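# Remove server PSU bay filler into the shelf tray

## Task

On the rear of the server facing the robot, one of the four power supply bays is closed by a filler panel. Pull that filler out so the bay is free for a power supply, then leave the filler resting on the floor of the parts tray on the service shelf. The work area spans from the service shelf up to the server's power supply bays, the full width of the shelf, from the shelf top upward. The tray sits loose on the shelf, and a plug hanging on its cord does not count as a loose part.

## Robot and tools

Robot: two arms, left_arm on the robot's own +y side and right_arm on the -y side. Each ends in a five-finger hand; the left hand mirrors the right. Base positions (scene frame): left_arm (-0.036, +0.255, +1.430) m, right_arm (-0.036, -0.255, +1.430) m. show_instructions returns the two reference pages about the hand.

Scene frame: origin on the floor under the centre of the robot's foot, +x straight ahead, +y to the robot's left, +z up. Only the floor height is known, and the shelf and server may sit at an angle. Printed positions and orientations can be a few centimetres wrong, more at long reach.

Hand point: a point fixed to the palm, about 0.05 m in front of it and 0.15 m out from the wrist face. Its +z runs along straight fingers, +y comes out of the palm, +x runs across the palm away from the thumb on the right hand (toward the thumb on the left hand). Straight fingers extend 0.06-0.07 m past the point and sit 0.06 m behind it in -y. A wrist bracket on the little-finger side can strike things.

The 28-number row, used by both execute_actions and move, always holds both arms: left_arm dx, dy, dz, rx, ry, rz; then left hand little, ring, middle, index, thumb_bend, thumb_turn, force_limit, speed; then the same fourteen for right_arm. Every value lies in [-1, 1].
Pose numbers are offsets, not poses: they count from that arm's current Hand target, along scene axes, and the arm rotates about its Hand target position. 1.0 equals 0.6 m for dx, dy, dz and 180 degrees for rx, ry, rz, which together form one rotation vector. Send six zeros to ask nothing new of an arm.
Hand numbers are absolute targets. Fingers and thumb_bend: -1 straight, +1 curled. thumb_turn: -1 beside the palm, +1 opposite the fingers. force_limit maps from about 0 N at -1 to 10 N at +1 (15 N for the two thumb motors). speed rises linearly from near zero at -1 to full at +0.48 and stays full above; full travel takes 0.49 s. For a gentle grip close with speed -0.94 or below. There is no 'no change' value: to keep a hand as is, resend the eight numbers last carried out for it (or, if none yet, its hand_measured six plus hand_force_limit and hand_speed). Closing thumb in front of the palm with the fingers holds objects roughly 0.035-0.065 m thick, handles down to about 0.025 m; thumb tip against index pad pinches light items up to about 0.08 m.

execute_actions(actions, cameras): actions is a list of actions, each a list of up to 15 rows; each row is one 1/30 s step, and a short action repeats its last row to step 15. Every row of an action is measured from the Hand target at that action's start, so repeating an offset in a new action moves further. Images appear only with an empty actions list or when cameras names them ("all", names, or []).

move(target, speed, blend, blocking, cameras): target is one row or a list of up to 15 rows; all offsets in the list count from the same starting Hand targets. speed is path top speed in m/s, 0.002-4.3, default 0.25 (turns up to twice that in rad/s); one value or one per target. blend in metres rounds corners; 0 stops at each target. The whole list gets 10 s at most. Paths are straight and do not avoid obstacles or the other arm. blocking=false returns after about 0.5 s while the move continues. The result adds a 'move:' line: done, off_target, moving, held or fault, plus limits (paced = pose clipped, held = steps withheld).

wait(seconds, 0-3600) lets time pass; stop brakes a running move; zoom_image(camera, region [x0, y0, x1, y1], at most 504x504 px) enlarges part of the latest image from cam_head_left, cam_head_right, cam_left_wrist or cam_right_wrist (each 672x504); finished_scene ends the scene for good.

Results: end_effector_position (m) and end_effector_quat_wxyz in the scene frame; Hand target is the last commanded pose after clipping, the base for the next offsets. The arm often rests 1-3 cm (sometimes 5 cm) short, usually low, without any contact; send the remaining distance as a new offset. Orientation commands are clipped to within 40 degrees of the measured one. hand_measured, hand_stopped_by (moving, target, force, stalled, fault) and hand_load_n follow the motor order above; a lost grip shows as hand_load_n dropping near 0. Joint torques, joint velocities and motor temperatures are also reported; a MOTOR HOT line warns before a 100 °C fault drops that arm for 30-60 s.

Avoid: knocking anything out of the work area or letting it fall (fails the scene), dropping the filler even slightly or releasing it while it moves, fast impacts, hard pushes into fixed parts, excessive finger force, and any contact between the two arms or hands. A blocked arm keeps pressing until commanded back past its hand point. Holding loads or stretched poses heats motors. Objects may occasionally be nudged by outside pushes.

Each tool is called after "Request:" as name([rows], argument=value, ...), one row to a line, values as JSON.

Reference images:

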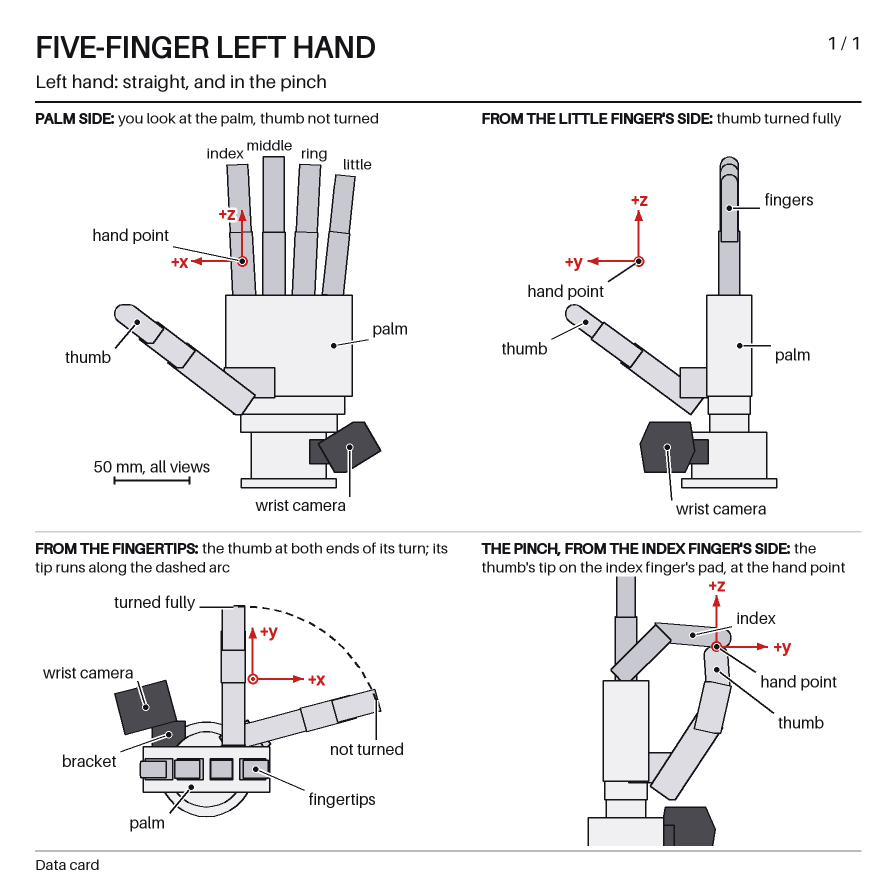

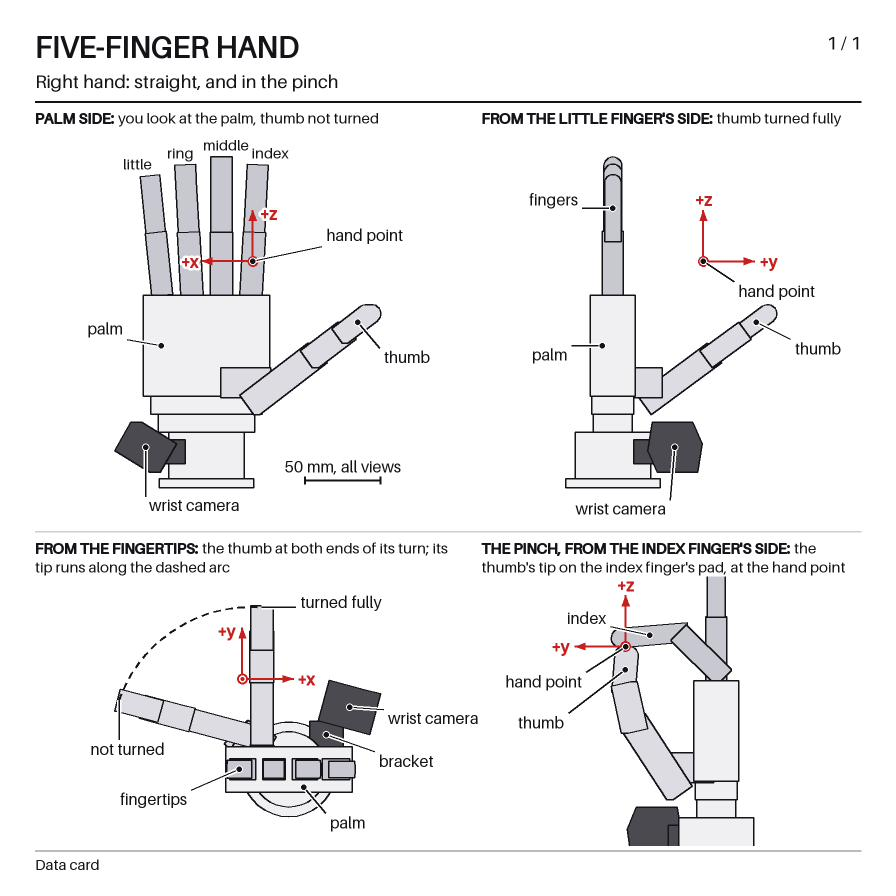

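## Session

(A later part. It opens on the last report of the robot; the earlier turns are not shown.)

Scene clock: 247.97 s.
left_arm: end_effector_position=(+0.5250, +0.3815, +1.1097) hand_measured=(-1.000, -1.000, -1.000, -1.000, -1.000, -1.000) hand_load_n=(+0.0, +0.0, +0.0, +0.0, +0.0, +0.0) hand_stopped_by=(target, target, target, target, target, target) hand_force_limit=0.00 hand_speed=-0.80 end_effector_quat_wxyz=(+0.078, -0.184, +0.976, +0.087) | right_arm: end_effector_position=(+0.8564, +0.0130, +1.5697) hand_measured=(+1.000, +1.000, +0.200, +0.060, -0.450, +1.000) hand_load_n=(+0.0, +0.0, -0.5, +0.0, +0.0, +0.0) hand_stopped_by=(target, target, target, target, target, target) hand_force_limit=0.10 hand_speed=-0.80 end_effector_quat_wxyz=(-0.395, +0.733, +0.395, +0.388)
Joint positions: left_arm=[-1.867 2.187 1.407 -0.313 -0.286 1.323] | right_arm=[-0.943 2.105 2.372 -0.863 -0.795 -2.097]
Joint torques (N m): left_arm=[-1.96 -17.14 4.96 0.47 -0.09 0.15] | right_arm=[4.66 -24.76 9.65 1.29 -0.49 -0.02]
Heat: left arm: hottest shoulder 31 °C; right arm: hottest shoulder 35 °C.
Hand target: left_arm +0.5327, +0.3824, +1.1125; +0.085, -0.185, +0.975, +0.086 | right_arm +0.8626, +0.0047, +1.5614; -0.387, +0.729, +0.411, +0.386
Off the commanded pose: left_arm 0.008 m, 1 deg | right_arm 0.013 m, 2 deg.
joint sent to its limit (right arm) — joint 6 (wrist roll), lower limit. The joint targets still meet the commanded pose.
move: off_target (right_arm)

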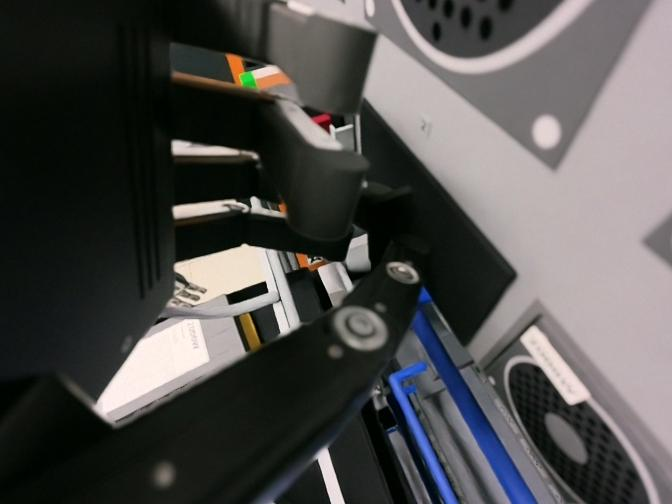

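Request:
move(target=[0,0,0,0,0,0,-1,-1,-1,-1,-1,-1,0,-0.8,0.002,0.004,-0.014,0,0,0,1,1,0.2,0.06,-0.45,1,0.1,-0.8], speed=0.04, cameras=[])

Request:
execute_actions([
  [[0,0,0,0,0,0,-1,-1,-1,-1,-1,-1,0,-0.8,0,0,0,0,0,0,1,1,0.5,0.06,-0.1,1,0.3,-0.9]],
], cameras=["cam_right_wrist"])

Request:
zoom_image(camera="cam_right_wrist", region=[330, 150, 530, 350])

Scene clock: 249.13 s.
left_arm: end_effector_position=(+0.5250, +0.3815, +1.1097) hand_measured=(-1.000, -1.000, -1.000, -1.000, -1.000, -1.000) hand_load_n=(+0.0, +0.0, +0.0, +0.0, +0.0, +0.0) hand_stopped_by=(target, target, target, target, target, target) hand_force_limit=0.00 hand_speed=-0.80 end_effector_quat_wxyz=(+0.078, -0.184, +0.976, +0.087) | right_arm: end_effector_position=(+0.8568, +0.0139, +1.5675) hand_measured=(+1.000, +1.000, +0.200, +0.060, -0.450, +1.000) hand_load_n=(+0.0, +0.0, -1.0, +0.0, +0.0, +0.5) hand_stopped_by=(target, target, target, target, target, target) hand_force_limit=0.10 hand_speed=-0.80 end_effector_quat_wxyz=(-0.396, +0.732, +0.395, +0.390)
Joint positions: left_arm=[-1.867 2.187 1.407 -0.313 -0.286 1.323] | right_arm=[-0.943 2.105 2.364 -0.851 -0.797 -2.097]
Joint torques (N m): left_arm=[-2.02 -17.08 4.96 0.46 -0.09 0.15] | right_arm=[4.95 -23.82 9.74 1.57 -0.37 -0.02]
Heat: left arm: hottest shoulder 31 °C; right arm: hottest shoulder 35 °C.
Hand target: left_arm +0.5327, +0.3824, +1.1125; +0.085, -0.185, +0.975, +0.086 | right_arm +0.8639, +0.0070, +1.5532; -0.387, +0.729, +0.411, +0.386
Off the commanded pose: left_arm 0.008 m, 1 deg | right_arm 0.017 m, 2 deg.
joint sent to its limit (right arm) — joint 6 (wrist roll), lower limit. The joint targets still meet the commanded pose.
move: off_target (right_arm)

Scene clock: 250.30 s.
left_arm: end_effector_position=(+0.5250, +0.3815, +1.1097) hand_measured=(-1.000, -1.000, -1.000, -1.000, -1.000, -1.000) hand_load_n=(+0.0, +0.0, +0.0, +0.0, -0.5, +0.0) hand_stopped_by=(target, target, target, target, target, target) hand_force_limit=0.00 hand_speed=-0.80 end_effector_quat_wxyz=(+0.078, -0.184, +0.976, +0.087) | right_arm: end_effector_position=(+0.8575, +0.0163, +1.5665) hand_measured=(+1.000, +1.000, +0.318, +0.060, -0.324, +1.000) hand_load_n=(+0.0, +0.0, +9.0, +0.0, +9.5, +2.5) hand_stopped_by=(target, target, force, target, force, target) hand_force_limit=0.30 hand_speed=-0.90 end_effector_quat_wxyz=(-0.397, +0.730, +0.396, +0.391)
Joint positions: left_arm=[-1.867 2.187 1.407 -0.313 -0.286 1.323] | right_arm=[-0.942 2.108 2.364 -0.843 -0.8 -2.097]
Joint torques (N m): left_arm=[-2.02 -17.2 4.97 0.46 -0.09 0.15] | right_arm=[4.89 -24.12 9.76 1.25 -0.27 0]
Heat: left arm: hottest shoulder 31 °C; right arm: hottest shoulder 35 °C.
Hand target: left_arm +0.5327, +0.3824, +1.1125; +0.085, -0.185, +0.975, +0.086 | right_arm +0.8639, +0.0071, +1.5532; -0.387, +0.729, +0.411, +0.386
Off the commanded pose: left_arm 0.008 m, 1 deg | right_arm 0.017 m, 2 deg.
joint sent to its limit (right arm) — joint 6 (wrist roll), lower limit. The joint targets still meet the commanded pose.

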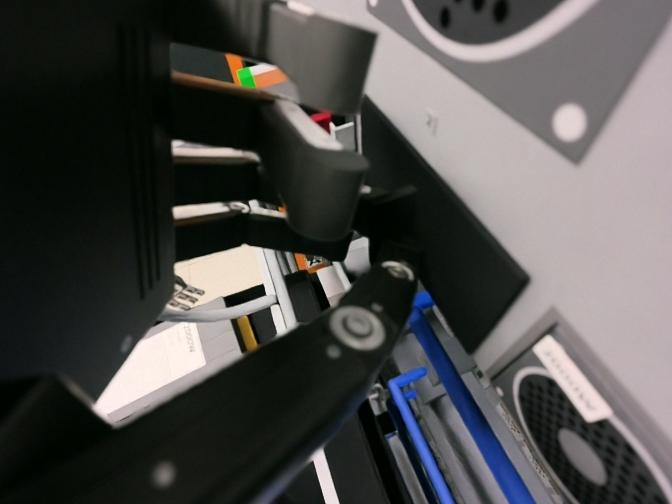

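Scaled by 2.520 from the camera's image (finer frame: 960x720).

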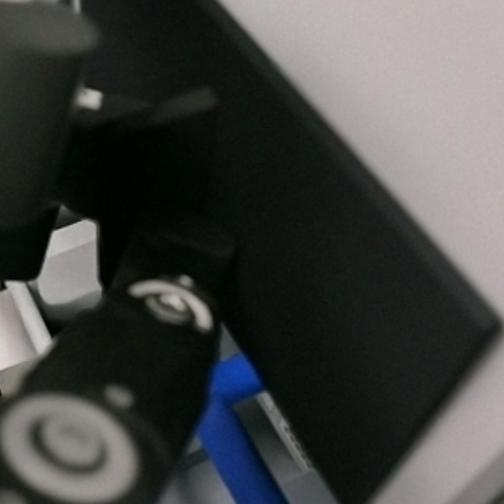

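Request:
execute_actions([
  [[0,0,0,0,0,0,-1,-1,-1,-1,-1,-1,0,-0.8,0,0,0,0,0,0,1,1,0.62,0.06,0.02,1,1.0,-0.9]],
], cameras=[])

Scene clock: 251.20 s.
left_arm: end_effector_position=(+0.5250, +0.3815, +1.1097) hand_measured=(-1.000, -1.000, -1.000, -1.000, -1.000, -1.000) hand_load_n=(+0.0, +0.0, +0.0, +0.0, +0.0, +0.0) hand_stopped_by=(target, target, target, target, target, target) hand_force_limit=0.00 hand_speed=-0.80 end_effector_quat_wxyz=(+0.078, -0.184, +0.976, +0.087) | right_arm: end_effector_position=(+0.8577, +0.0159, +1.5664) hand_measured=(+1.000, +1.000, +0.324, +0.060, -0.276, +1.000) hand_load_n=(-0.5, +0.0, +12.5, +0.0, +14.5, +4.0) hand_stopped_by=(target, target, force, target, force, target) hand_force_limit=1.00 hand_speed=-0.90 end_effector_quat_wxyz=(-0.396, +0.730, +0.396, +0.391)
Joint positions: left_arm=[-1.867 2.187 1.407 -0.313 -0.286 1.323] | right_arm=[-0.942 2.108 2.364 -0.843 -0.8 -2.097]
Joint torques (N m): left_arm=[-2.08 -17.2 4.97 0.46 -0.08 0.15] | right_arm=[4.84 -24.12 9.68 1.28 -0.31 -0.02]
Heat: left arm: hottest shoulder 31 °C; right arm: hottest shoulder 35 °C.
Hand target: left_arm +0.5327, +0.3824, +1.1125; +0.085, -0.185, +0.975, +0.086 | right_arm +0.8639, +0.0071, +1.5532; -0.387, +0.729, +0.411, +0.386
Off the commanded pose: left_arm 0.008 m, 1 deg | right_arm 0.017 m, 2 deg.
joint sent to its limit (right arm) — joint 6 (wrist roll), lower limit. The joint targets still meet the commanded pose.

Request:
move(target=[0,0,0,0,0,0,-1,-1,-1,-1,-1,-1,0,-0.8,-0.02,0.004,0.035,0,0,0,1,1,0.62,0.06,0.02,1,1.0,-0.9], speed=0.03, cameras=["cam_right_wrist"])

Request:
zoom_image(camera="cam_right_wrist", region=[330, 70, 610, 350])

Scene clock: 252.60 s.
left_arm: end_effector_position=(+0.5250, +0.3815, +1.1097) hand_measured=(-1.000, -1.000, -1.000, -1.000, -1.000, -1.000) hand_load_n=(+0.0, +0.0, +0.0, +0.0, +0.0, +0.0) hand_stopped_by=(target, target, target, target, target, target) hand_force_limit=0.00 hand_speed=-0.80 end_effector_quat_wxyz=(+0.078, -0.184, +0.976, +0.087) | right_arm: end_effector_position=(+0.8558, +0.0152, +1.5655) hand_measured=(+1.000, +1.000, +0.324, +0.060, -0.276, +1.000) hand_load_n=(+0.0, +0.0, +14.0, +0.0, +13.5, +4.0) hand_stopped_by=(target, target, force, target, force, target) hand_force_limit=1.00 hand_speed=-0.90 end_effector_quat_wxyz=(-0.394, +0.732, +0.396, +0.391)
Joint positions: left_arm=[-1.867 2.187 1.407 -0.313 -0.286 1.323] | right_arm=[-0.941 2.097 2.343 -0.832 -0.792 -2.097]
Joint torques (N m): left_arm=[-2.02 -17.08 4.94 0.47 -0.09 0.15] | right_arm=[5.66 -27.11 8.61 0.62 -0.23 -0.02]
Heat: left arm: hottest shoulder 31 °C; right arm: hottest shoulder 35 °C.
Hand target: left_arm +0.5327, +0.3824, +1.1125; +0.085, -0.185, +0.975, +0.086 | right_arm +0.8518, +0.0096, +1.5741; -0.387, +0.729, +0.411, +0.386
Off the commanded pose: left_arm 0.008 m, 1 deg | right_arm 0.011 m, 2 deg.
joint sent to its limit (right arm) — joint 6 (wrist roll), lower limit. The joint targets still meet the commanded pose.
move: off_target (right_arm)

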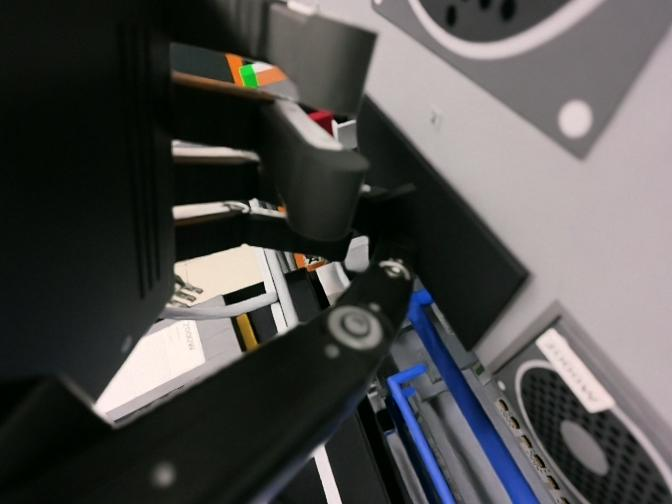

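Scaled by 1.800 from the camera's image (finer frame: 960x720).

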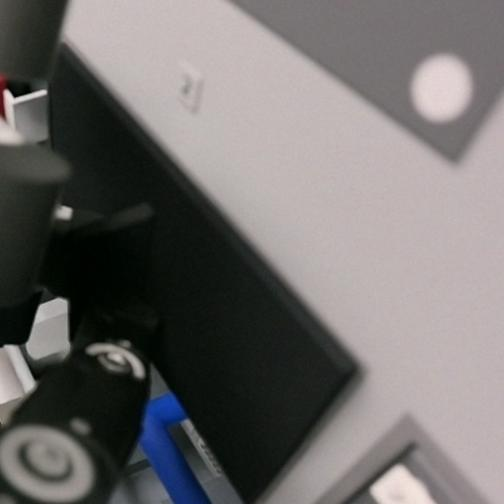

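Request:
move(target=[0,0,0,0,0,0,-1,-1,-1,-1,-1,-1,0,-0.8,-0.008,0.002,0.012,0,0,0,1,1,0.62,0.06,0.02,1,1.0,-0.9], speed=0.03, cameras=["cam_right_wrist"])

Request:
zoom_image(camera="cam_right_wrist", region=[330, 70, 610, 350])

Scene clock: 253.63 s.
left_arm: end_effector_position=(+0.5250, +0.3815, +1.1097) hand_measured=(-1.000, -1.000, -1.000, -1.000, -1.000, -1.000) hand_load_n=(+0.0, +0.0, +0.0, +0.0, -0.5, +0.0) hand_stopped_by=(target, target, target, target, target, target) hand_force_limit=0.00 hand_speed=-0.80 end_effector_quat_wxyz=(+0.078, -0.184, +0.976, +0.087) | right_arm: end_effector_position=(+0.8542, +0.0150, +1.5659) hand_measured=(+1.000, +1.000, +0.324, +0.060, -0.276, +1.000) hand_load_n=(+0.0, +0.0, +15.0, +0.0, +12.5, +4.0) hand_stopped_by=(target, target, force, target, force, target) hand_force_limit=1.00 hand_speed=-0.90 end_effector_quat_wxyz=(-0.391, +0.733, +0.396, +0.391)
Joint positions: left_arm=[-1.867 2.187 1.407 -0.313 -0.286 1.323] | right_arm=[-0.939 2.088 2.329 -0.827 -0.784 -2.097]
Joint torques (N m): left_arm=[-2.14 -17.14 4.97 0.46 -0.08 0.15] | right_arm=[5.71 -28.1 8.39 0.27 -0.38 -0.02]
Heat: left arm: hottest shoulder 31 °C; right arm: hottest shoulder 35 °C.
Hand target: left_arm +0.5327, +0.3824, +1.1125; +0.085, -0.185, +0.975, +0.086 | right_arm +0.8470, +0.0108, +1.5814; -0.387, +0.729, +0.411, +0.386
Off the commanded pose: left_arm 0.008 m, 1 deg | right_arm 0.017 m, 2 deg.
joint sent to its limit (right arm) — joint 6 (wrist roll), lower limit. The joint targets still meet the commanded pose.
move: off_target (right_arm)

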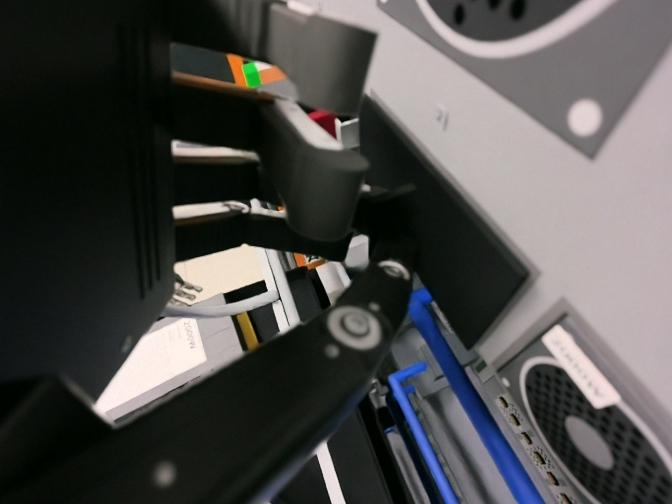

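Scaled by 1.800 from the camera's image (finer frame: 960x720).

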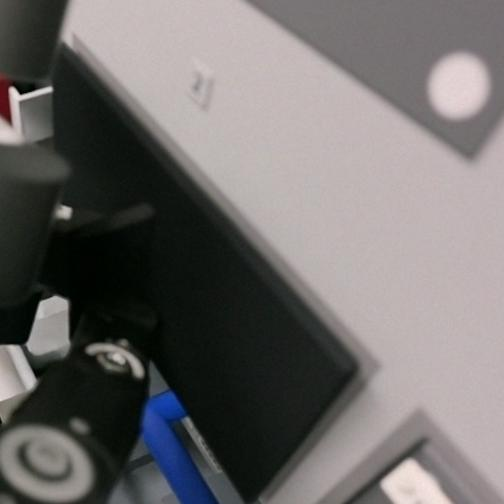

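Request:
move(target=[0,0,0,0,0,0,-1,-1,-1,-1,-1,-1,0,-0.8,-0.008,0.002,0.01,0,0,0,1,1,0.62,0.06,0.02,1,1.0,-0.9], speed=0.03, cameras=["cam_right_wrist"])

Request:
zoom_image(camera="cam_right_wrist", region=[330, 70, 610, 350])

Scene clock: 254.67 s.
left_arm: end_effector_position=(+0.5250, +0.3815, +1.1097) hand_measured=(-1.000, -1.000, -1.000, -1.000, -1.000, -1.000) hand_load_n=(+0.0, +0.0, +0.0, +0.0, +0.0, +0.0) hand_stopped_by=(target, target, target, target, target, target) hand_force_limit=0.00 hand_speed=-0.80 end_effector_quat_wxyz=(+0.078, -0.184, +0.976, +0.087) | right_arm: end_effector_position=(+0.8516, +0.0144, +1.5653) hand_measured=(+1.000, +1.000, +0.324, +0.060, -0.276, +1.000) hand_load_n=(+0.0, +0.0, +16.0, +0.0, +12.5, +3.0) hand_stopped_by=(target, target, force, target, force, target) hand_force_limit=1.00 hand_speed=-0.90 end_effector_quat_wxyz=(-0.389, +0.735, +0.396, +0.390)
Joint positions: left_arm=[-1.867 2.187 1.407 -0.313 -0.286 1.323] | right_arm=[-0.938 2.078 2.311 -0.823 -0.777 -2.097]
Joint torques (N m): left_arm=[-2.02 -17.2 4.98 0.43 -0.09 0.16] | right_arm=[6.18 -28.04 8.43 -0.01 -0.46 -0.01]
Heat: left arm: hottest shoulder 31 °C; right arm: hottest shoulder 35 °C.
Hand target: left_arm +0.5327, +0.3824, +1.1125; +0.085, -0.185, +0.975, +0.086 | right_arm +0.8424, +0.0118, +1.5875; -0.387, +0.729, +0.411, +0.387
Off the commanded pose: left_arm 0.008 m, 1 deg | right_arm 0.024 m, 2 deg.
joint sent to its limit (right arm) — joint 6 (wrist roll), lower limit. The joint targets still meet the commanded pose.
move: off_target (right_arm)

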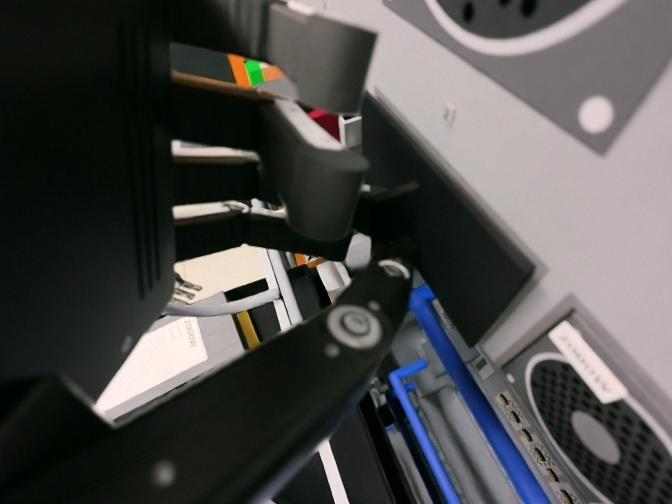

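Scaled by 1.800 from the camera's image (finer frame: 960x720).

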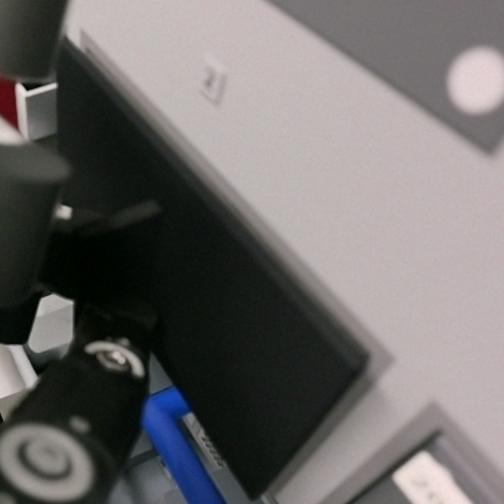

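Request:
move(target=[0,0,0,0,0,0,-1,-1,-1,-1,-1,-1,0,-0.8,-0.007,0.003,0.01,0,0,0,1,1,0.62,0.06,0.02,1,1.0,-0.9], speed=0.03, cameras=["cam_right_wrist"])

Request:
zoom_image(camera="cam_right_wrist", region=[330, 70, 610, 350])

Scene clock: 255.83 s.
left_arm: end_effector_position=(+0.5250, +0.3815, +1.1097) hand_measured=(-1.000, -1.000, -1.000, -1.000, -1.000, -1.000) hand_load_n=(+0.0, +0.0, +0.0, +0.0, +0.0, +0.0) hand_stopped_by=(target, target, target, target, target, target) hand_force_limit=0.00 hand_speed=-0.80 end_effector_quat_wxyz=(+0.078, -0.184, +0.976, +0.087) | right_arm: end_effector_position=(+0.8421, +0.0152, +1.5643) hand_measured=(+1.000, +1.000, +0.324, +0.060, -0.276, +1.000) hand_load_n=(+0.0, +0.0, +8.5, +0.0, +7.0, +2.5) hand_stopped_by=(target, target, force, target, force, target) hand_force_limit=1.00 hand_speed=-0.90 end_effector_quat_wxyz=(-0.392, +0.739, +0.395, +0.379)
Joint positions: left_arm=[-1.867 2.187 1.407 -0.313 -0.286 1.323] | right_arm=[-0.934 2.059 2.283 -0.836 -0.774 -2.097]
Joint torques (N m): left_arm=[-2.08 -17.14 4.97 0.46 -0.08 0.16] | right_arm=[5.89 -28.04 9.46 0.49 -0.44 -0.02]
Heat: left arm: hottest shoulder 31 °C; right arm: hottest shoulder 35 °C.
Hand target: left_arm +0.5327, +0.3824, +1.1125; +0.085, -0.185, +0.975, +0.086 | right_arm +0.8381, +0.0138, +1.5936; -0.387, +0.729, +0.411, +0.387
Off the commanded pose: left_arm 0.008 m, 1 deg | right_arm 0.030 m, 2 deg.
joint sent to its limit (right arm) — joint 6 (wrist roll), lower limit. The joint targets still meet the commanded pose.
move: off_target (right_arm)

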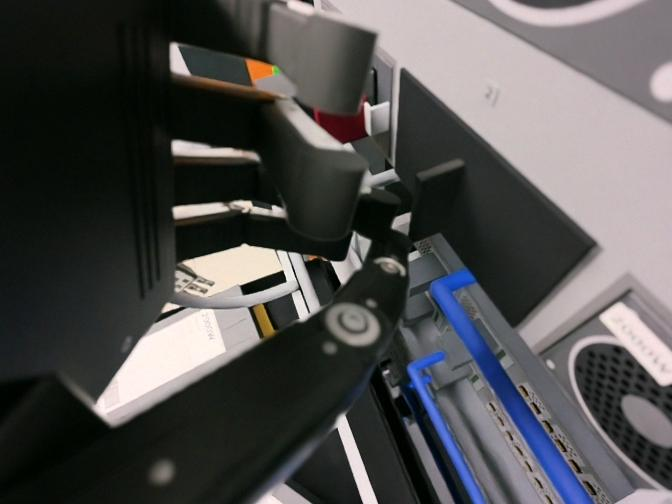

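Scaled by 1.800 from the camera's image (finer frame: 960x720).

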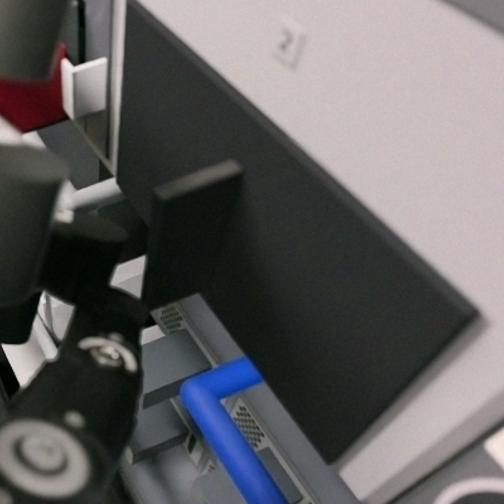

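Request:
zoom_image(camera="cam_right_wrist", region=[500, 140, 620, 260])

Scaled by 4.200 from the camera's image (finer frame: 960x720).

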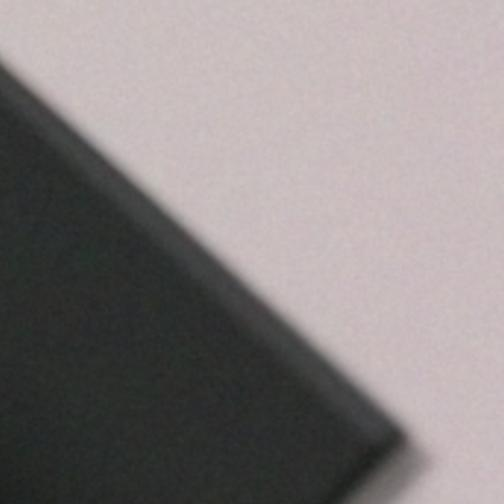

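Request:
execute_actions([
  [[0,0,0,0,0,0,-1,-1,-1,-1,-1,-1,0,-0.8,0,0,0,0,0,0,1,1,0.2,0.06,-0.45,1,0.1,-0.8]],
], cameras=["cam_right_wrist"])

Scene clock: 259.53 s.
left_arm: end_effector_position=(+0.5250, +0.3815, +1.1097) hand_measured=(-1.000, -1.000, -1.000, -1.000, -1.000, -1.000) hand_load_n=(+0.0, +0.0, +0.0, +0.0, +0.0, +0.0) hand_stopped_by=(target, target, target, target, target, target) hand_force_limit=0.00 hand_speed=-0.80 end_effector_quat_wxyz=(+0.078, -0.184, +0.976, +0.087) | right_arm: end_effector_position=(+0.8420, +0.0152, +1.5641) hand_measured=(+1.000, +1.000, +0.200, +0.060, -0.450, +1.000) hand_load_n=(+0.0, +0.0, +0.0, +0.0, +0.0, +0.0) hand_stopped_by=(target, target, target, target, target, target) hand_force_limit=0.10 hand_speed=-0.80 end_effector_quat_wxyz=(-0.392, +0.739, +0.395, +0.379)
Joint positions: left_arm=[-1.867 2.187 1.407 -0.313 -0.286 1.323] | right_arm=[-0.934 2.059 2.282 -0.836 -0.774 -2.097]
Joint torques (N m): left_arm=[-2.02 -17.08 4.96 0.43 -0.08 0.15] | right_arm=[6.07 -28.1 9.62 0.51 -0.46 -0.01]
Heat: left arm: hottest shoulder 31 °C; right arm: hottest shoulder 35 °C.
Hand target: left_arm +0.5327, +0.3824, +1.1125; +0.085, -0.185, +0.975, +0.086 | right_arm +0.8380, +0.0138, +1.5935; -0.387, +0.729, +0.411, +0.386
Off the commanded pose: left_arm 0.008 m, 1 deg | right_arm 0.030 m, 2 deg.
joint sent to its limit (right arm) — joint 6 (wrist roll), lower limit. The joint targets still meet the commanded pose.

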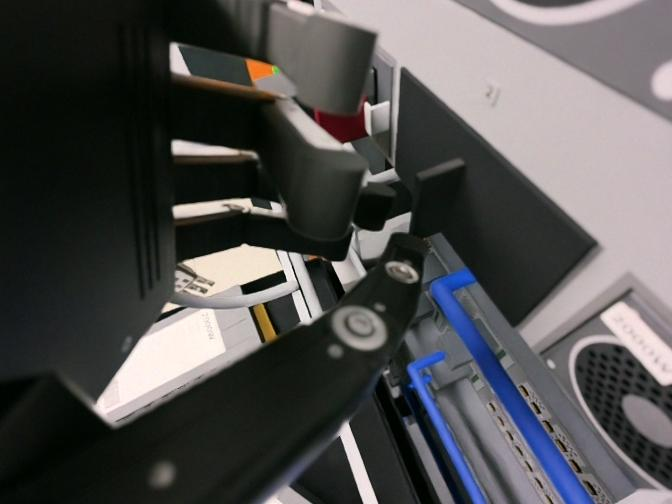

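Request:
zoom_image(camera="cam_right_wrist", region=[380, 60, 620, 280])

Scaled by 2.100 from the camera's image (finer frame: 960x720).

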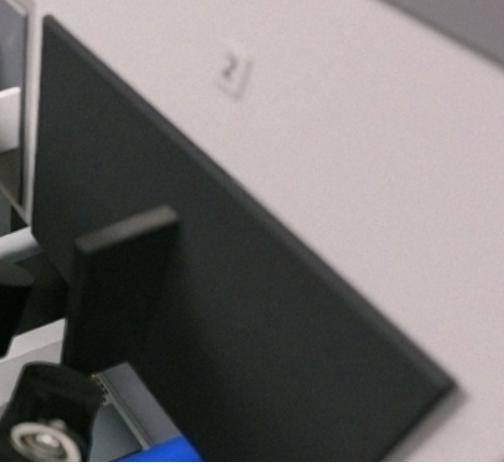

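Request:
move([
  [0,0,0,0,0,0,-1,-1,-1,-1,-1,-1,0,-0.8,0.0,-0.028,0.0668,0,0,0,1,1,0.2,0.06,-0.45,1,0.1,-0.8],
  [0,0,0,0,0,0,-1,-1,-1,-1,-1,-1,0,-0.8,0.032,-0.028,0.0668,0,0,0,1,1,0.2,0.06,-0.45,1,0.1,-0.8],
], speed=0.05, cameras=["cam_right_wrist"])

Scene clock: 264.77 s.
left_arm: end_effector_position=(+0.5250, +0.3815, +1.1097) hand_measured=(-1.000, -1.000, -1.000, -1.000, -1.000, -1.000) hand_load_n=(+0.0, +0.0, +0.0, +0.0, +0.0, +0.0) hand_stopped_by=(target, target, target, target, target, target) hand_force_limit=0.00 hand_speed=-0.80 end_effector_quat_wxyz=(+0.078, -0.184, +0.976, +0.087) | right_arm: end_effector_position=(+0.8438, +0.0067, +1.6102) hand_measured=(+1.000, +1.000, +0.200, +0.060, -0.450, +1.000) hand_load_n=(+0.0, +0.0, +0.0, +0.5, +0.0, +0.5) hand_stopped_by=(target, target, target, target, target, target) hand_force_limit=0.10 hand_speed=-0.80 end_effector_quat_wxyz=(-0.398, +0.740, +0.394, +0.372)
Joint positions: left_arm=[-1.867 2.187 1.407 -0.313 -0.286 1.323] | right_arm=[-0.935 2.079 2.447 -0.998 -0.783 -2.097]
Joint torques (N m): left_arm=[-2.08 -17.03 4.96 0.43 -0.08 0.15] | right_arm=[5.19 -24.53 15.34 0.38 -0.57 -0.02]
Heat: left arm: hottest shoulder 31 °C; right arm: hottest shoulder 35 °C.
Hand target: left_arm +0.5327, +0.3824, +1.1125; +0.085, -0.185, +0.975, +0.086 | right_arm +0.8573, -0.0031, +1.6336; -0.387, +0.729, +0.411, +0.387
Off the commanded pose: left_arm 0.008 m, 1 deg | right_arm 0.029 m, 3 deg.
joint sent to its limit (right arm) — joint 6 (wrist roll), lower limit. The joint targets still meet the commanded pose.
move: off_target (right_arm)

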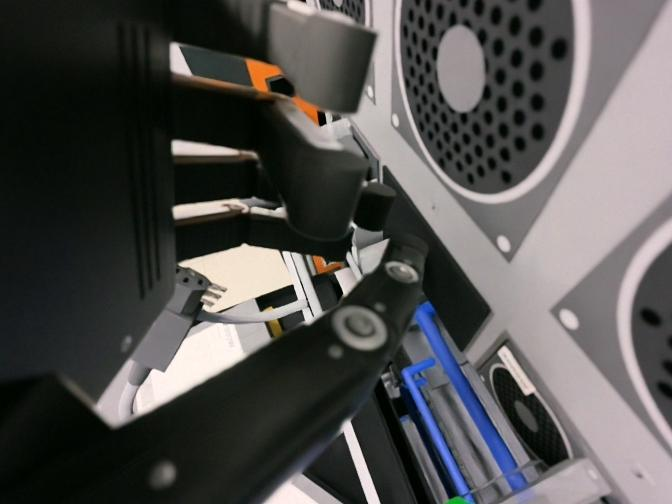

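Request:
move(target=[0,0,0,0,0,0,-1,-1,-1,-1,-1,-1,0,-0.8,0.003,0.004,-0.075,0,0,0,1,1,0.2,0.06,-0.45,1,0.1,-0.8], speed=0.05, cameras=["cam_right_wrist"])

Request:
zoom_image(camera="cam_right_wrist", region=[300, 80, 560, 340])

Scene clock: 266.33 s.
left_arm: end_effector_position=(+0.5250, +0.3815, +1.1097) hand_measured=(-1.000, -1.000, -1.000, -1.000, -1.000, -1.000) hand_load_n=(+0.0, +0.0, +0.0, +0.0, +0.0, +0.0) hand_stopped_by=(target, target, target, target, target, target) hand_force_limit=0.00 hand_speed=-0.80 end_effector_quat_wxyz=(+0.078, -0.184, +0.976, +0.087) | right_arm: end_effector_position=(+0.8552, +0.0037, +1.5991) hand_measured=(+1.000, +1.000, +0.200, +0.060, -0.450, +1.000) hand_load_n=(+0.0, +0.0, +0.0, +0.0, +0.0, +0.0) hand_stopped_by=(target, target, target, target, target, target) hand_force_limit=0.10 hand_speed=-0.80 end_effector_quat_wxyz=(-0.392, +0.733, +0.394, +0.392)
Joint positions: left_arm=[-1.867 2.187 1.407 -0.313 -0.286 1.323] | right_arm=[-0.946 2.079 2.402 -0.908 -0.791 -2.097]
Joint torques (N m): left_arm=[-2.02 -17.2 4.96 0.46 -0.09 0.15] | right_arm=[4.95 -23.77 9.65 1.21 -0.62 -0.01]
Heat: left arm: hottest shoulder 31 °C; right arm: hottest shoulder 35 °C.
Hand target: left_arm +0.5327, +0.3824, +1.1125; +0.085, -0.185, +0.975, +0.086 | right_arm +0.8591, -0.0008, +1.5885; -0.387, +0.729, +0.411, +0.386
Off the commanded pose: left_arm 0.008 m, 1 deg | right_arm 0.012 m, 2 deg.
joint sent to its limit (right arm) — joint 6 (wrist roll), lower limit. The joint targets still meet the commanded pose.
move: off_target (right_arm)

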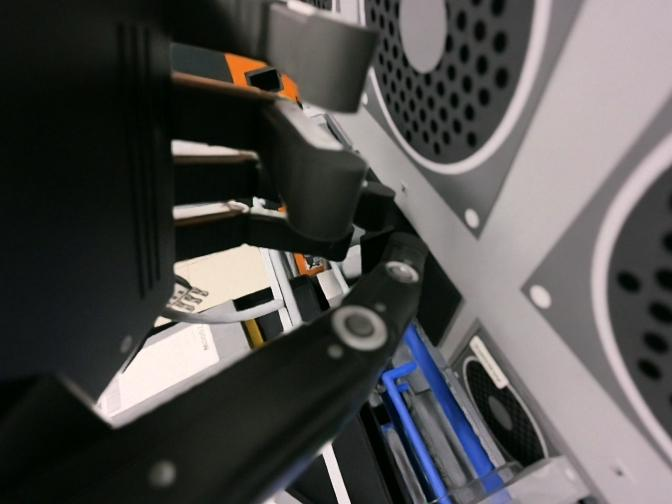

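Scaled by 1.938 from the camera's image (finer frame: 960x720).

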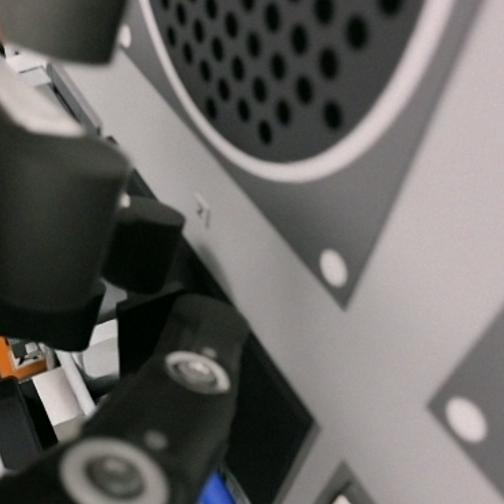

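Request:
move(target=[0,0,0,0,0,0,-1,-1,-1,-1,-1,-1,0,-0.8,-0.003,0.013,-0.035,0,0,0,1,1,0.2,0.06,-0.45,1,0.1,-0.8], speed=0.05, cameras=["cam_right_wrist"])

Request:
zoom_image(camera="cam_right_wrist", region=[300, 80, 560, 340])

Scene clock: 267.43 s.
left_arm: end_effector_position=(+0.5250, +0.3815, +1.1097) hand_measured=(-1.000, -1.000, -1.000, -1.000, -1.000, -1.000) hand_load_n=(+0.0, +0.0, +0.0, +0.0, +0.0, +0.0) hand_stopped_by=(target, target, target, target, target, target) hand_force_limit=0.00 hand_speed=-0.80 end_effector_quat_wxyz=(+0.078, -0.184, +0.976, +0.087) | right_arm: end_effector_position=(+0.8578, +0.0084, +1.5884) hand_measured=(+1.000, +1.000, +0.200, +0.060, -0.450, +1.000) hand_load_n=(+0.0, +0.5, -1.5, +0.0, -0.5, +0.0) hand_stopped_by=(target, target, target, target, target, target) hand_force_limit=0.10 hand_speed=-0.80 end_effector_quat_wxyz=(-0.393, +0.726, +0.397, +0.401)
Joint positions: left_arm=[-1.867 2.187 1.407 -0.313 -0.286 1.323] | right_arm=[-0.946 2.079 2.361 -0.848 -0.8 -2.097]
Joint torques (N m): left_arm=[-2.02 -17.08 4.98 0.44 -0.08 0.15] | right_arm=[5.48 -23.71 8.36 1.06 -0.1 -0.05]
Heat: left arm: hottest shoulder 31 °C; right arm: hottest shoulder 35 °C.
Hand target: left_arm +0.5327, +0.3824, +1.1125; +0.085, -0.185, +0.975, +0.086 | right_arm +0.8573, +0.0069, +1.5676; -0.387, +0.729, +0.411, +0.387
Off the commanded pose: left_arm 0.008 m, 1 deg | right_arm 0.021 m, 2 deg.
joint sent to its limit (right arm) — joint 6 (wrist roll), lower limit. The joint targets still meet the commanded pose.
move: off_target (right_arm)

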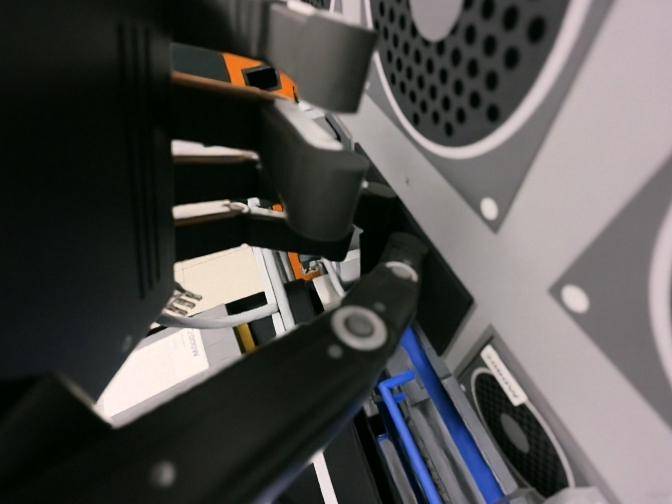

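Scaled by 1.938 from the camera's image (finer frame: 960x720).

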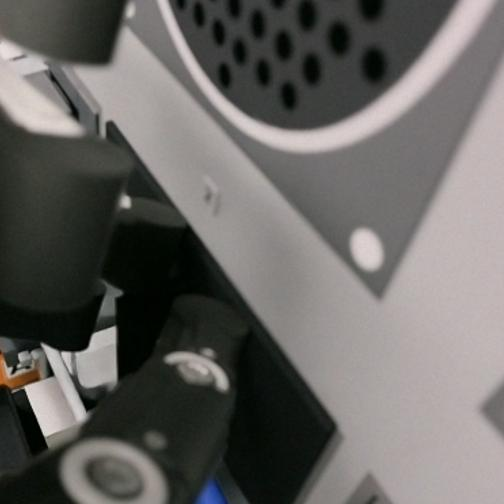

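Request:
move(target=[0,0,0,0,0,0,-1,-1,-1,-1,-1,-1,0,-0.8,-0.010,0.002,0.0,0,0,0,1,1,0.2,0.06,-0.45,1,0.1,-0.8], speed=0.05, cameras=[])

Scene clock: 268.40 s.
left_arm: end_effector_position=(+0.5250, +0.3815, +1.1097) hand_measured=(-1.000, -1.000, -1.000, -1.000, -1.000, -1.000) hand_load_n=(+0.0, +0.0, +0.0, +0.0, +0.0, +0.0) hand_stopped_by=(target, target, target, target, target, target) hand_force_limit=0.00 hand_speed=-0.80 end_effector_quat_wxyz=(+0.078, -0.184, +0.976, +0.087) | right_arm: end_effector_position=(+0.8482, +0.0119, +1.5626) hand_measured=(+1.000, +1.000, +0.200, +0.060, -0.450, +1.000) hand_load_n=(+0.0, +0.0, +0.0, +0.5, +0.0, +0.0) hand_stopped_by=(target, target, target, target, target, target) hand_force_limit=0.10 hand_speed=-0.80 end_effector_quat_wxyz=(-0.394, +0.736, +0.394, +0.385)
Joint positions: left_arm=[-1.867 2.187 1.407 -0.313 -0.286 1.323] | right_arm=[-0.942 2.074 2.301 -0.83 -0.788 -2.097]
Joint torques (N m): left_arm=[-1.96 -17.14 4.96 0.46 -0.08 0.15] | right_arm=[5.48 -25.52 9.84 1.17 -0.39 -0.01]
Heat: left arm: hottest shoulder 31 °C; right arm: hottest shoulder 35 °C.
Hand target: left_arm +0.5327, +0.3824, +1.1125; +0.085, -0.185, +0.975, +0.086 | right_arm +0.8513, +0.0083, +1.5673; -0.387, +0.729, +0.411, +0.386
Off the commanded pose: left_arm 0.008 m, 1 deg | right_arm 0.007 m, 2 deg.
joint sent to its limit (right arm) — joint 6 (wrist roll), lower limit. The joint targets still meet the commanded pose.
move: done

Request:
wait(seconds=0.1, cameras=["cam_right_wrist"])

Request:
zoom_image(camera="cam_right_wrist", region=[300, 80, 560, 340])

Scene clock: 268.70 s.
left_arm: end_effector_position=(+0.5250, +0.3815, +1.1097) hand_measured=(-1.000, -1.000, -1.000, -1.000, -1.000, -1.000) hand_load_n=(+0.0, +0.0, +0.0, +0.0, +0.0, +0.0) hand_stopped_by=(target, target, target, target, target, target) hand_force_limit=0.00 hand_speed=-0.80 end_effector_quat_wxyz=(+0.078, -0.184, +0.976, +0.087) | right_arm: end_effector_position=(+0.8482, +0.0119, +1.5626) hand_measured=(+1.000, +1.000, +0.200, +0.060, -0.450, +1.000) hand_load_n=(+0.0, +0.0, +0.0, +0.0, +0.0, +0.0) hand_stopped_by=(target, target, target, target, target, target) hand_force_limit=0.10 hand_speed=-0.80 end_effector_quat_wxyz=(-0.394, +0.736, +0.394, +0.385)
Joint positions: left_arm=[-1.867 2.187 1.407 -0.313 -0.286 1.323] | right_arm=[-0.942 2.074 2.301 -0.83 -0.788 -2.097]
Joint torques (N m): left_arm=[-1.96 -17.2 4.94 0.44 -0.08 0.15] | right_arm=[5.25 -24.94 10 1.03 -0.44 0]
Heat: left arm: hottest shoulder 31 °C; right arm: hottest shoulder 35 °C.
Hand target: left_arm +0.5327, +0.3824, +1.1125; +0.085, -0.185, +0.975, +0.086 | right_arm +0.8513, +0.0083, +1.5673; -0.387, +0.729, +0.411, +0.386
Off the commanded pose: left_arm 0.008 m, 1 deg | right_arm 0.007 m, 2 deg.
wait: 0.10 s; at rest from the start

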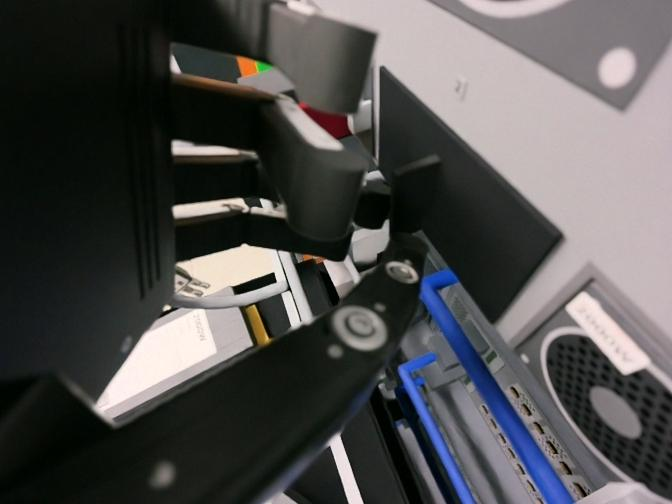

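Scaled by 1.938 from the camera's image (finer frame: 960x720).

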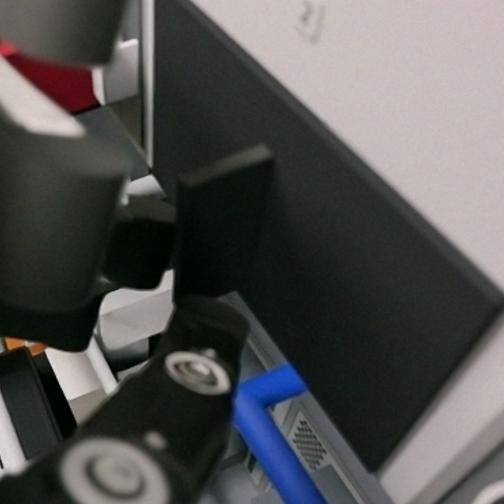

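Request:
move(target=[0,0,0,0,0,0,-1,-1,-1,-1,-1,-1,0,-0.8,0.016,0.002,0.0,0,0,0,1,1,0.2,0.06,-0.45,1,0.1,-0.8], speed=0.05, cameras=["cam_right_wrist"])

Request:
zoom_image(camera="cam_right_wrist", region=[300, 80, 560, 340])

Scene clock: 269.83 s.
left_arm: end_effector_position=(+0.5250, +0.3815, +1.1097) hand_measured=(-1.000, -1.000, -1.000, -1.000, -1.000, -1.000) hand_load_n=(+0.0, +0.0, +0.0, +0.0, -0.5, +0.0) hand_stopped_by=(target, target, target, target, target, target) hand_force_limit=0.00 hand_speed=-0.80 end_effector_quat_wxyz=(+0.078, -0.184, +0.976, +0.087) | right_arm: end_effector_position=(+0.8465, +0.0142, +1.5495) hand_measured=(+1.000, +1.000, +0.200, +0.060, -0.450, +1.000) hand_load_n=(+0.0, +0.0, +0.0, +0.0, +0.0, +0.0) hand_stopped_by=(target, target, target, target, target, target) hand_force_limit=0.10 hand_speed=-0.80 end_effector_quat_wxyz=(-0.397, +0.740, +0.392, +0.376)
Joint positions: left_arm=[-1.867 2.187 1.407 -0.313 -0.286 1.323] | right_arm=[-0.942 2.088 2.301 -0.835 -0.788 -2.097]
Joint torques (N m): left_arm=[-1.96 -17.2 4.96 0.46 -0.09 0.15] | right_arm=[5.25 -23.41 14.93 0.38 -0.46 -0.01]
Heat: left arm: hottest shoulder 31 °C; right arm: hottest shoulder 35 °C.
Hand target: left_arm +0.5327, +0.3824, +1.1125; +0.085, -0.185, +0.975, +0.086 | right_arm +0.8609, +0.0094, +1.5675; -0.387, +0.729, +0.411, +0.386
Off the commanded pose: left_arm 0.008 m, 1 deg | right_arm 0.023 m, 3 deg.
joint sent to its limit (right arm) — joint 6 (wrist roll), lower limit. The joint targets still meet the commanded pose.
move: off_target (right_arm)

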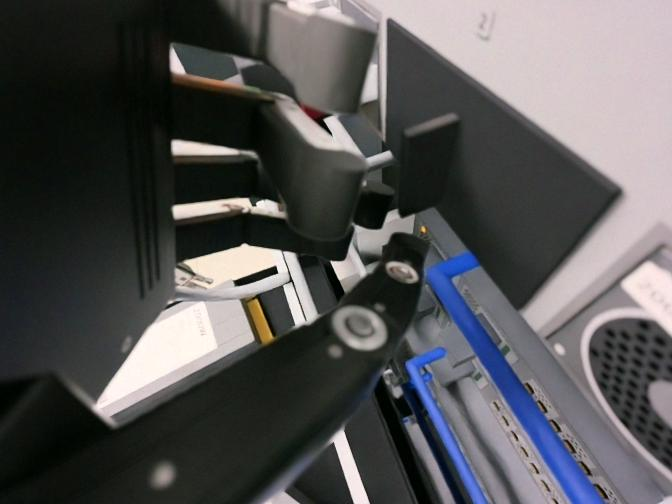

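Scaled by 1.938 from the camera's image (finer frame: 960x720).

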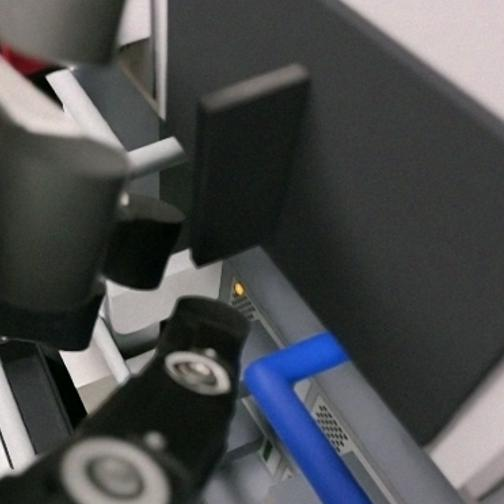

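Request:
move(target=[0,0,0,0,0,0,-1,-1,-1,-1,-1,-1,0,-0.8,0.012,-0.004,0.035,0,0,0,1,1,0.2,0.06,-0.45,1,0.1,-0.8], speed=0.05, cameras=["cam_right_wrist"])

Request:
zoom_image(camera="cam_right_wrist", region=[300, 80, 560, 340])

Scene clock: 271.30 s.
left_arm: end_effector_position=(+0.5250, +0.3815, +1.1097) hand_measured=(-1.000, -1.000, -1.000, -1.000, -1.000, -1.000) hand_load_n=(+0.0, +0.0, +0.0, +0.0, +0.0, +0.0) hand_stopped_by=(target, target, target, target, target, target) hand_force_limit=0.00 hand_speed=-0.80 end_effector_quat_wxyz=(+0.078, -0.184, +0.976, +0.087) | right_arm: end_effector_position=(+0.8543, +0.0117, +1.5695) hand_measured=(+1.000, +1.000, +0.200, +0.060, -0.450, +1.000) hand_load_n=(+0.0, +0.0, +0.0, +0.0, +0.0, +0.0) hand_stopped_by=(target, target, target, target, target, target) hand_force_limit=0.10 hand_speed=-0.80 end_effector_quat_wxyz=(-0.397, +0.740, +0.392, +0.375)
Joint positions: left_arm=[-1.867 2.187 1.407 -0.313 -0.286 1.323] | right_arm=[-0.942 2.119 2.412 -0.917 -0.787 -2.097]
Joint torques (N m): left_arm=[-2.08 -17.08 4.97 0.46 -0.08 0.15] | right_arm=[5.48 -24.41 15.49 0.36 -0.46 -0.03]
Heat: left arm: hottest shoulder 31 °C; right arm: hottest shoulder 35 °C.
Hand target: left_arm +0.5327, +0.3824, +1.1125; +0.085, -0.185, +0.975, +0.086 | right_arm +0.8681, +0.0070, +1.5886; -0.387, +0.729, +0.411, +0.387
Off the commanded pose: left_arm 0.008 m, 1 deg | right_arm 0.024 m, 3 deg.
joint sent to its limit (right arm) — joint 6 (wrist roll), lower limit. The joint targets still meet the commanded pose.
move: off_target (right_arm)

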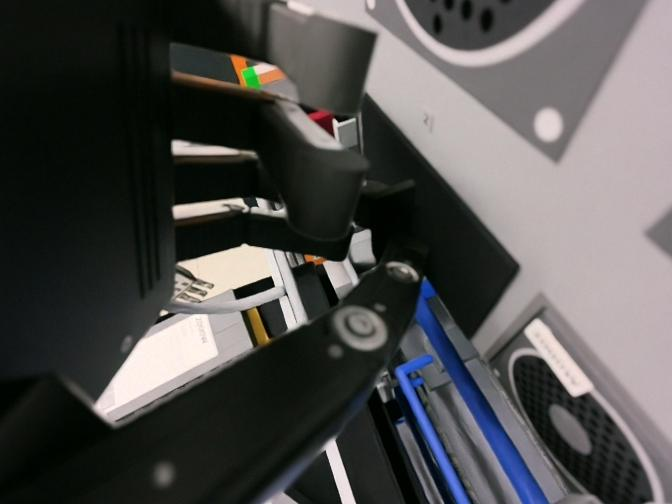

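Scaled by 1.938 from the camera's image (finer frame: 960x720).

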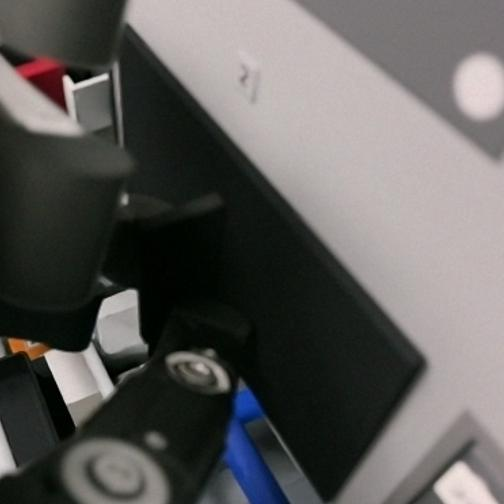

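Request:
move(target=[0,0,0,0,0,0,-1,-1,-1,-1,-1,-1,0,-0.8,0.006,0.003,-0.035,0,0,0,1,1,0.2,0.06,-0.45,1,0.1,-0.8], speed=0.05, cameras=[])

Scene clock: 272.30 s.
left_arm: end_effector_position=(+0.5250, +0.3815, +1.1097) hand_measured=(-1.000, -1.000, -1.000, -1.000, -1.000, -1.000) hand_load_n=(+0.0, +0.0, +0.0, +0.0, +0.0, +0.0) hand_stopped_by=(target, target, target, target, target, target) hand_force_limit=0.00 hand_speed=-0.80 end_effector_quat_wxyz=(+0.078, -0.184, +0.976, +0.087) | right_arm: end_effector_position=(+0.8558, +0.0152, +1.5554) hand_measured=(+1.000, +1.000, +0.200, +0.060, -0.450, +1.000) hand_load_n=(+0.0, +0.0, +0.0, +0.0, +0.0, +0.0) hand_stopped_by=(target, target, target, target, target, target) hand_force_limit=0.10 hand_speed=-0.80 end_effector_quat_wxyz=(-0.398, +0.741, +0.392, +0.372)
Joint positions: left_arm=[-1.867 2.187 1.407 -0.313 -0.286 1.323] | right_arm=[-0.942 2.137 2.412 -0.906 -0.788 -2.097]
Joint torques (N m): left_arm=[-2.02 -17.08 4.96 0.46 -0.08 0.16] | right_arm=[5.13 -23.82 13.97 1.2 -0.57 -0.03]
Heat: left arm: hottest shoulder 31 °C; right arm: hottest shoulder 35 °C.
Hand target: left_arm +0.5327, +0.3824, +1.1125; +0.085, -0.185, +0.975, +0.086 | right_arm +0.8717, +0.0088, +1.5674; -0.387, +0.729, +0.411, +0.386
Off the commanded pose: left_arm 0.008 m, 1 deg | right_arm 0.021 m, 3 deg.
joint sent to its limit (right arm) — joint 6 (wrist roll), lower limit. The joint targets still meet the commanded pose.
move: off_target (right_arm)


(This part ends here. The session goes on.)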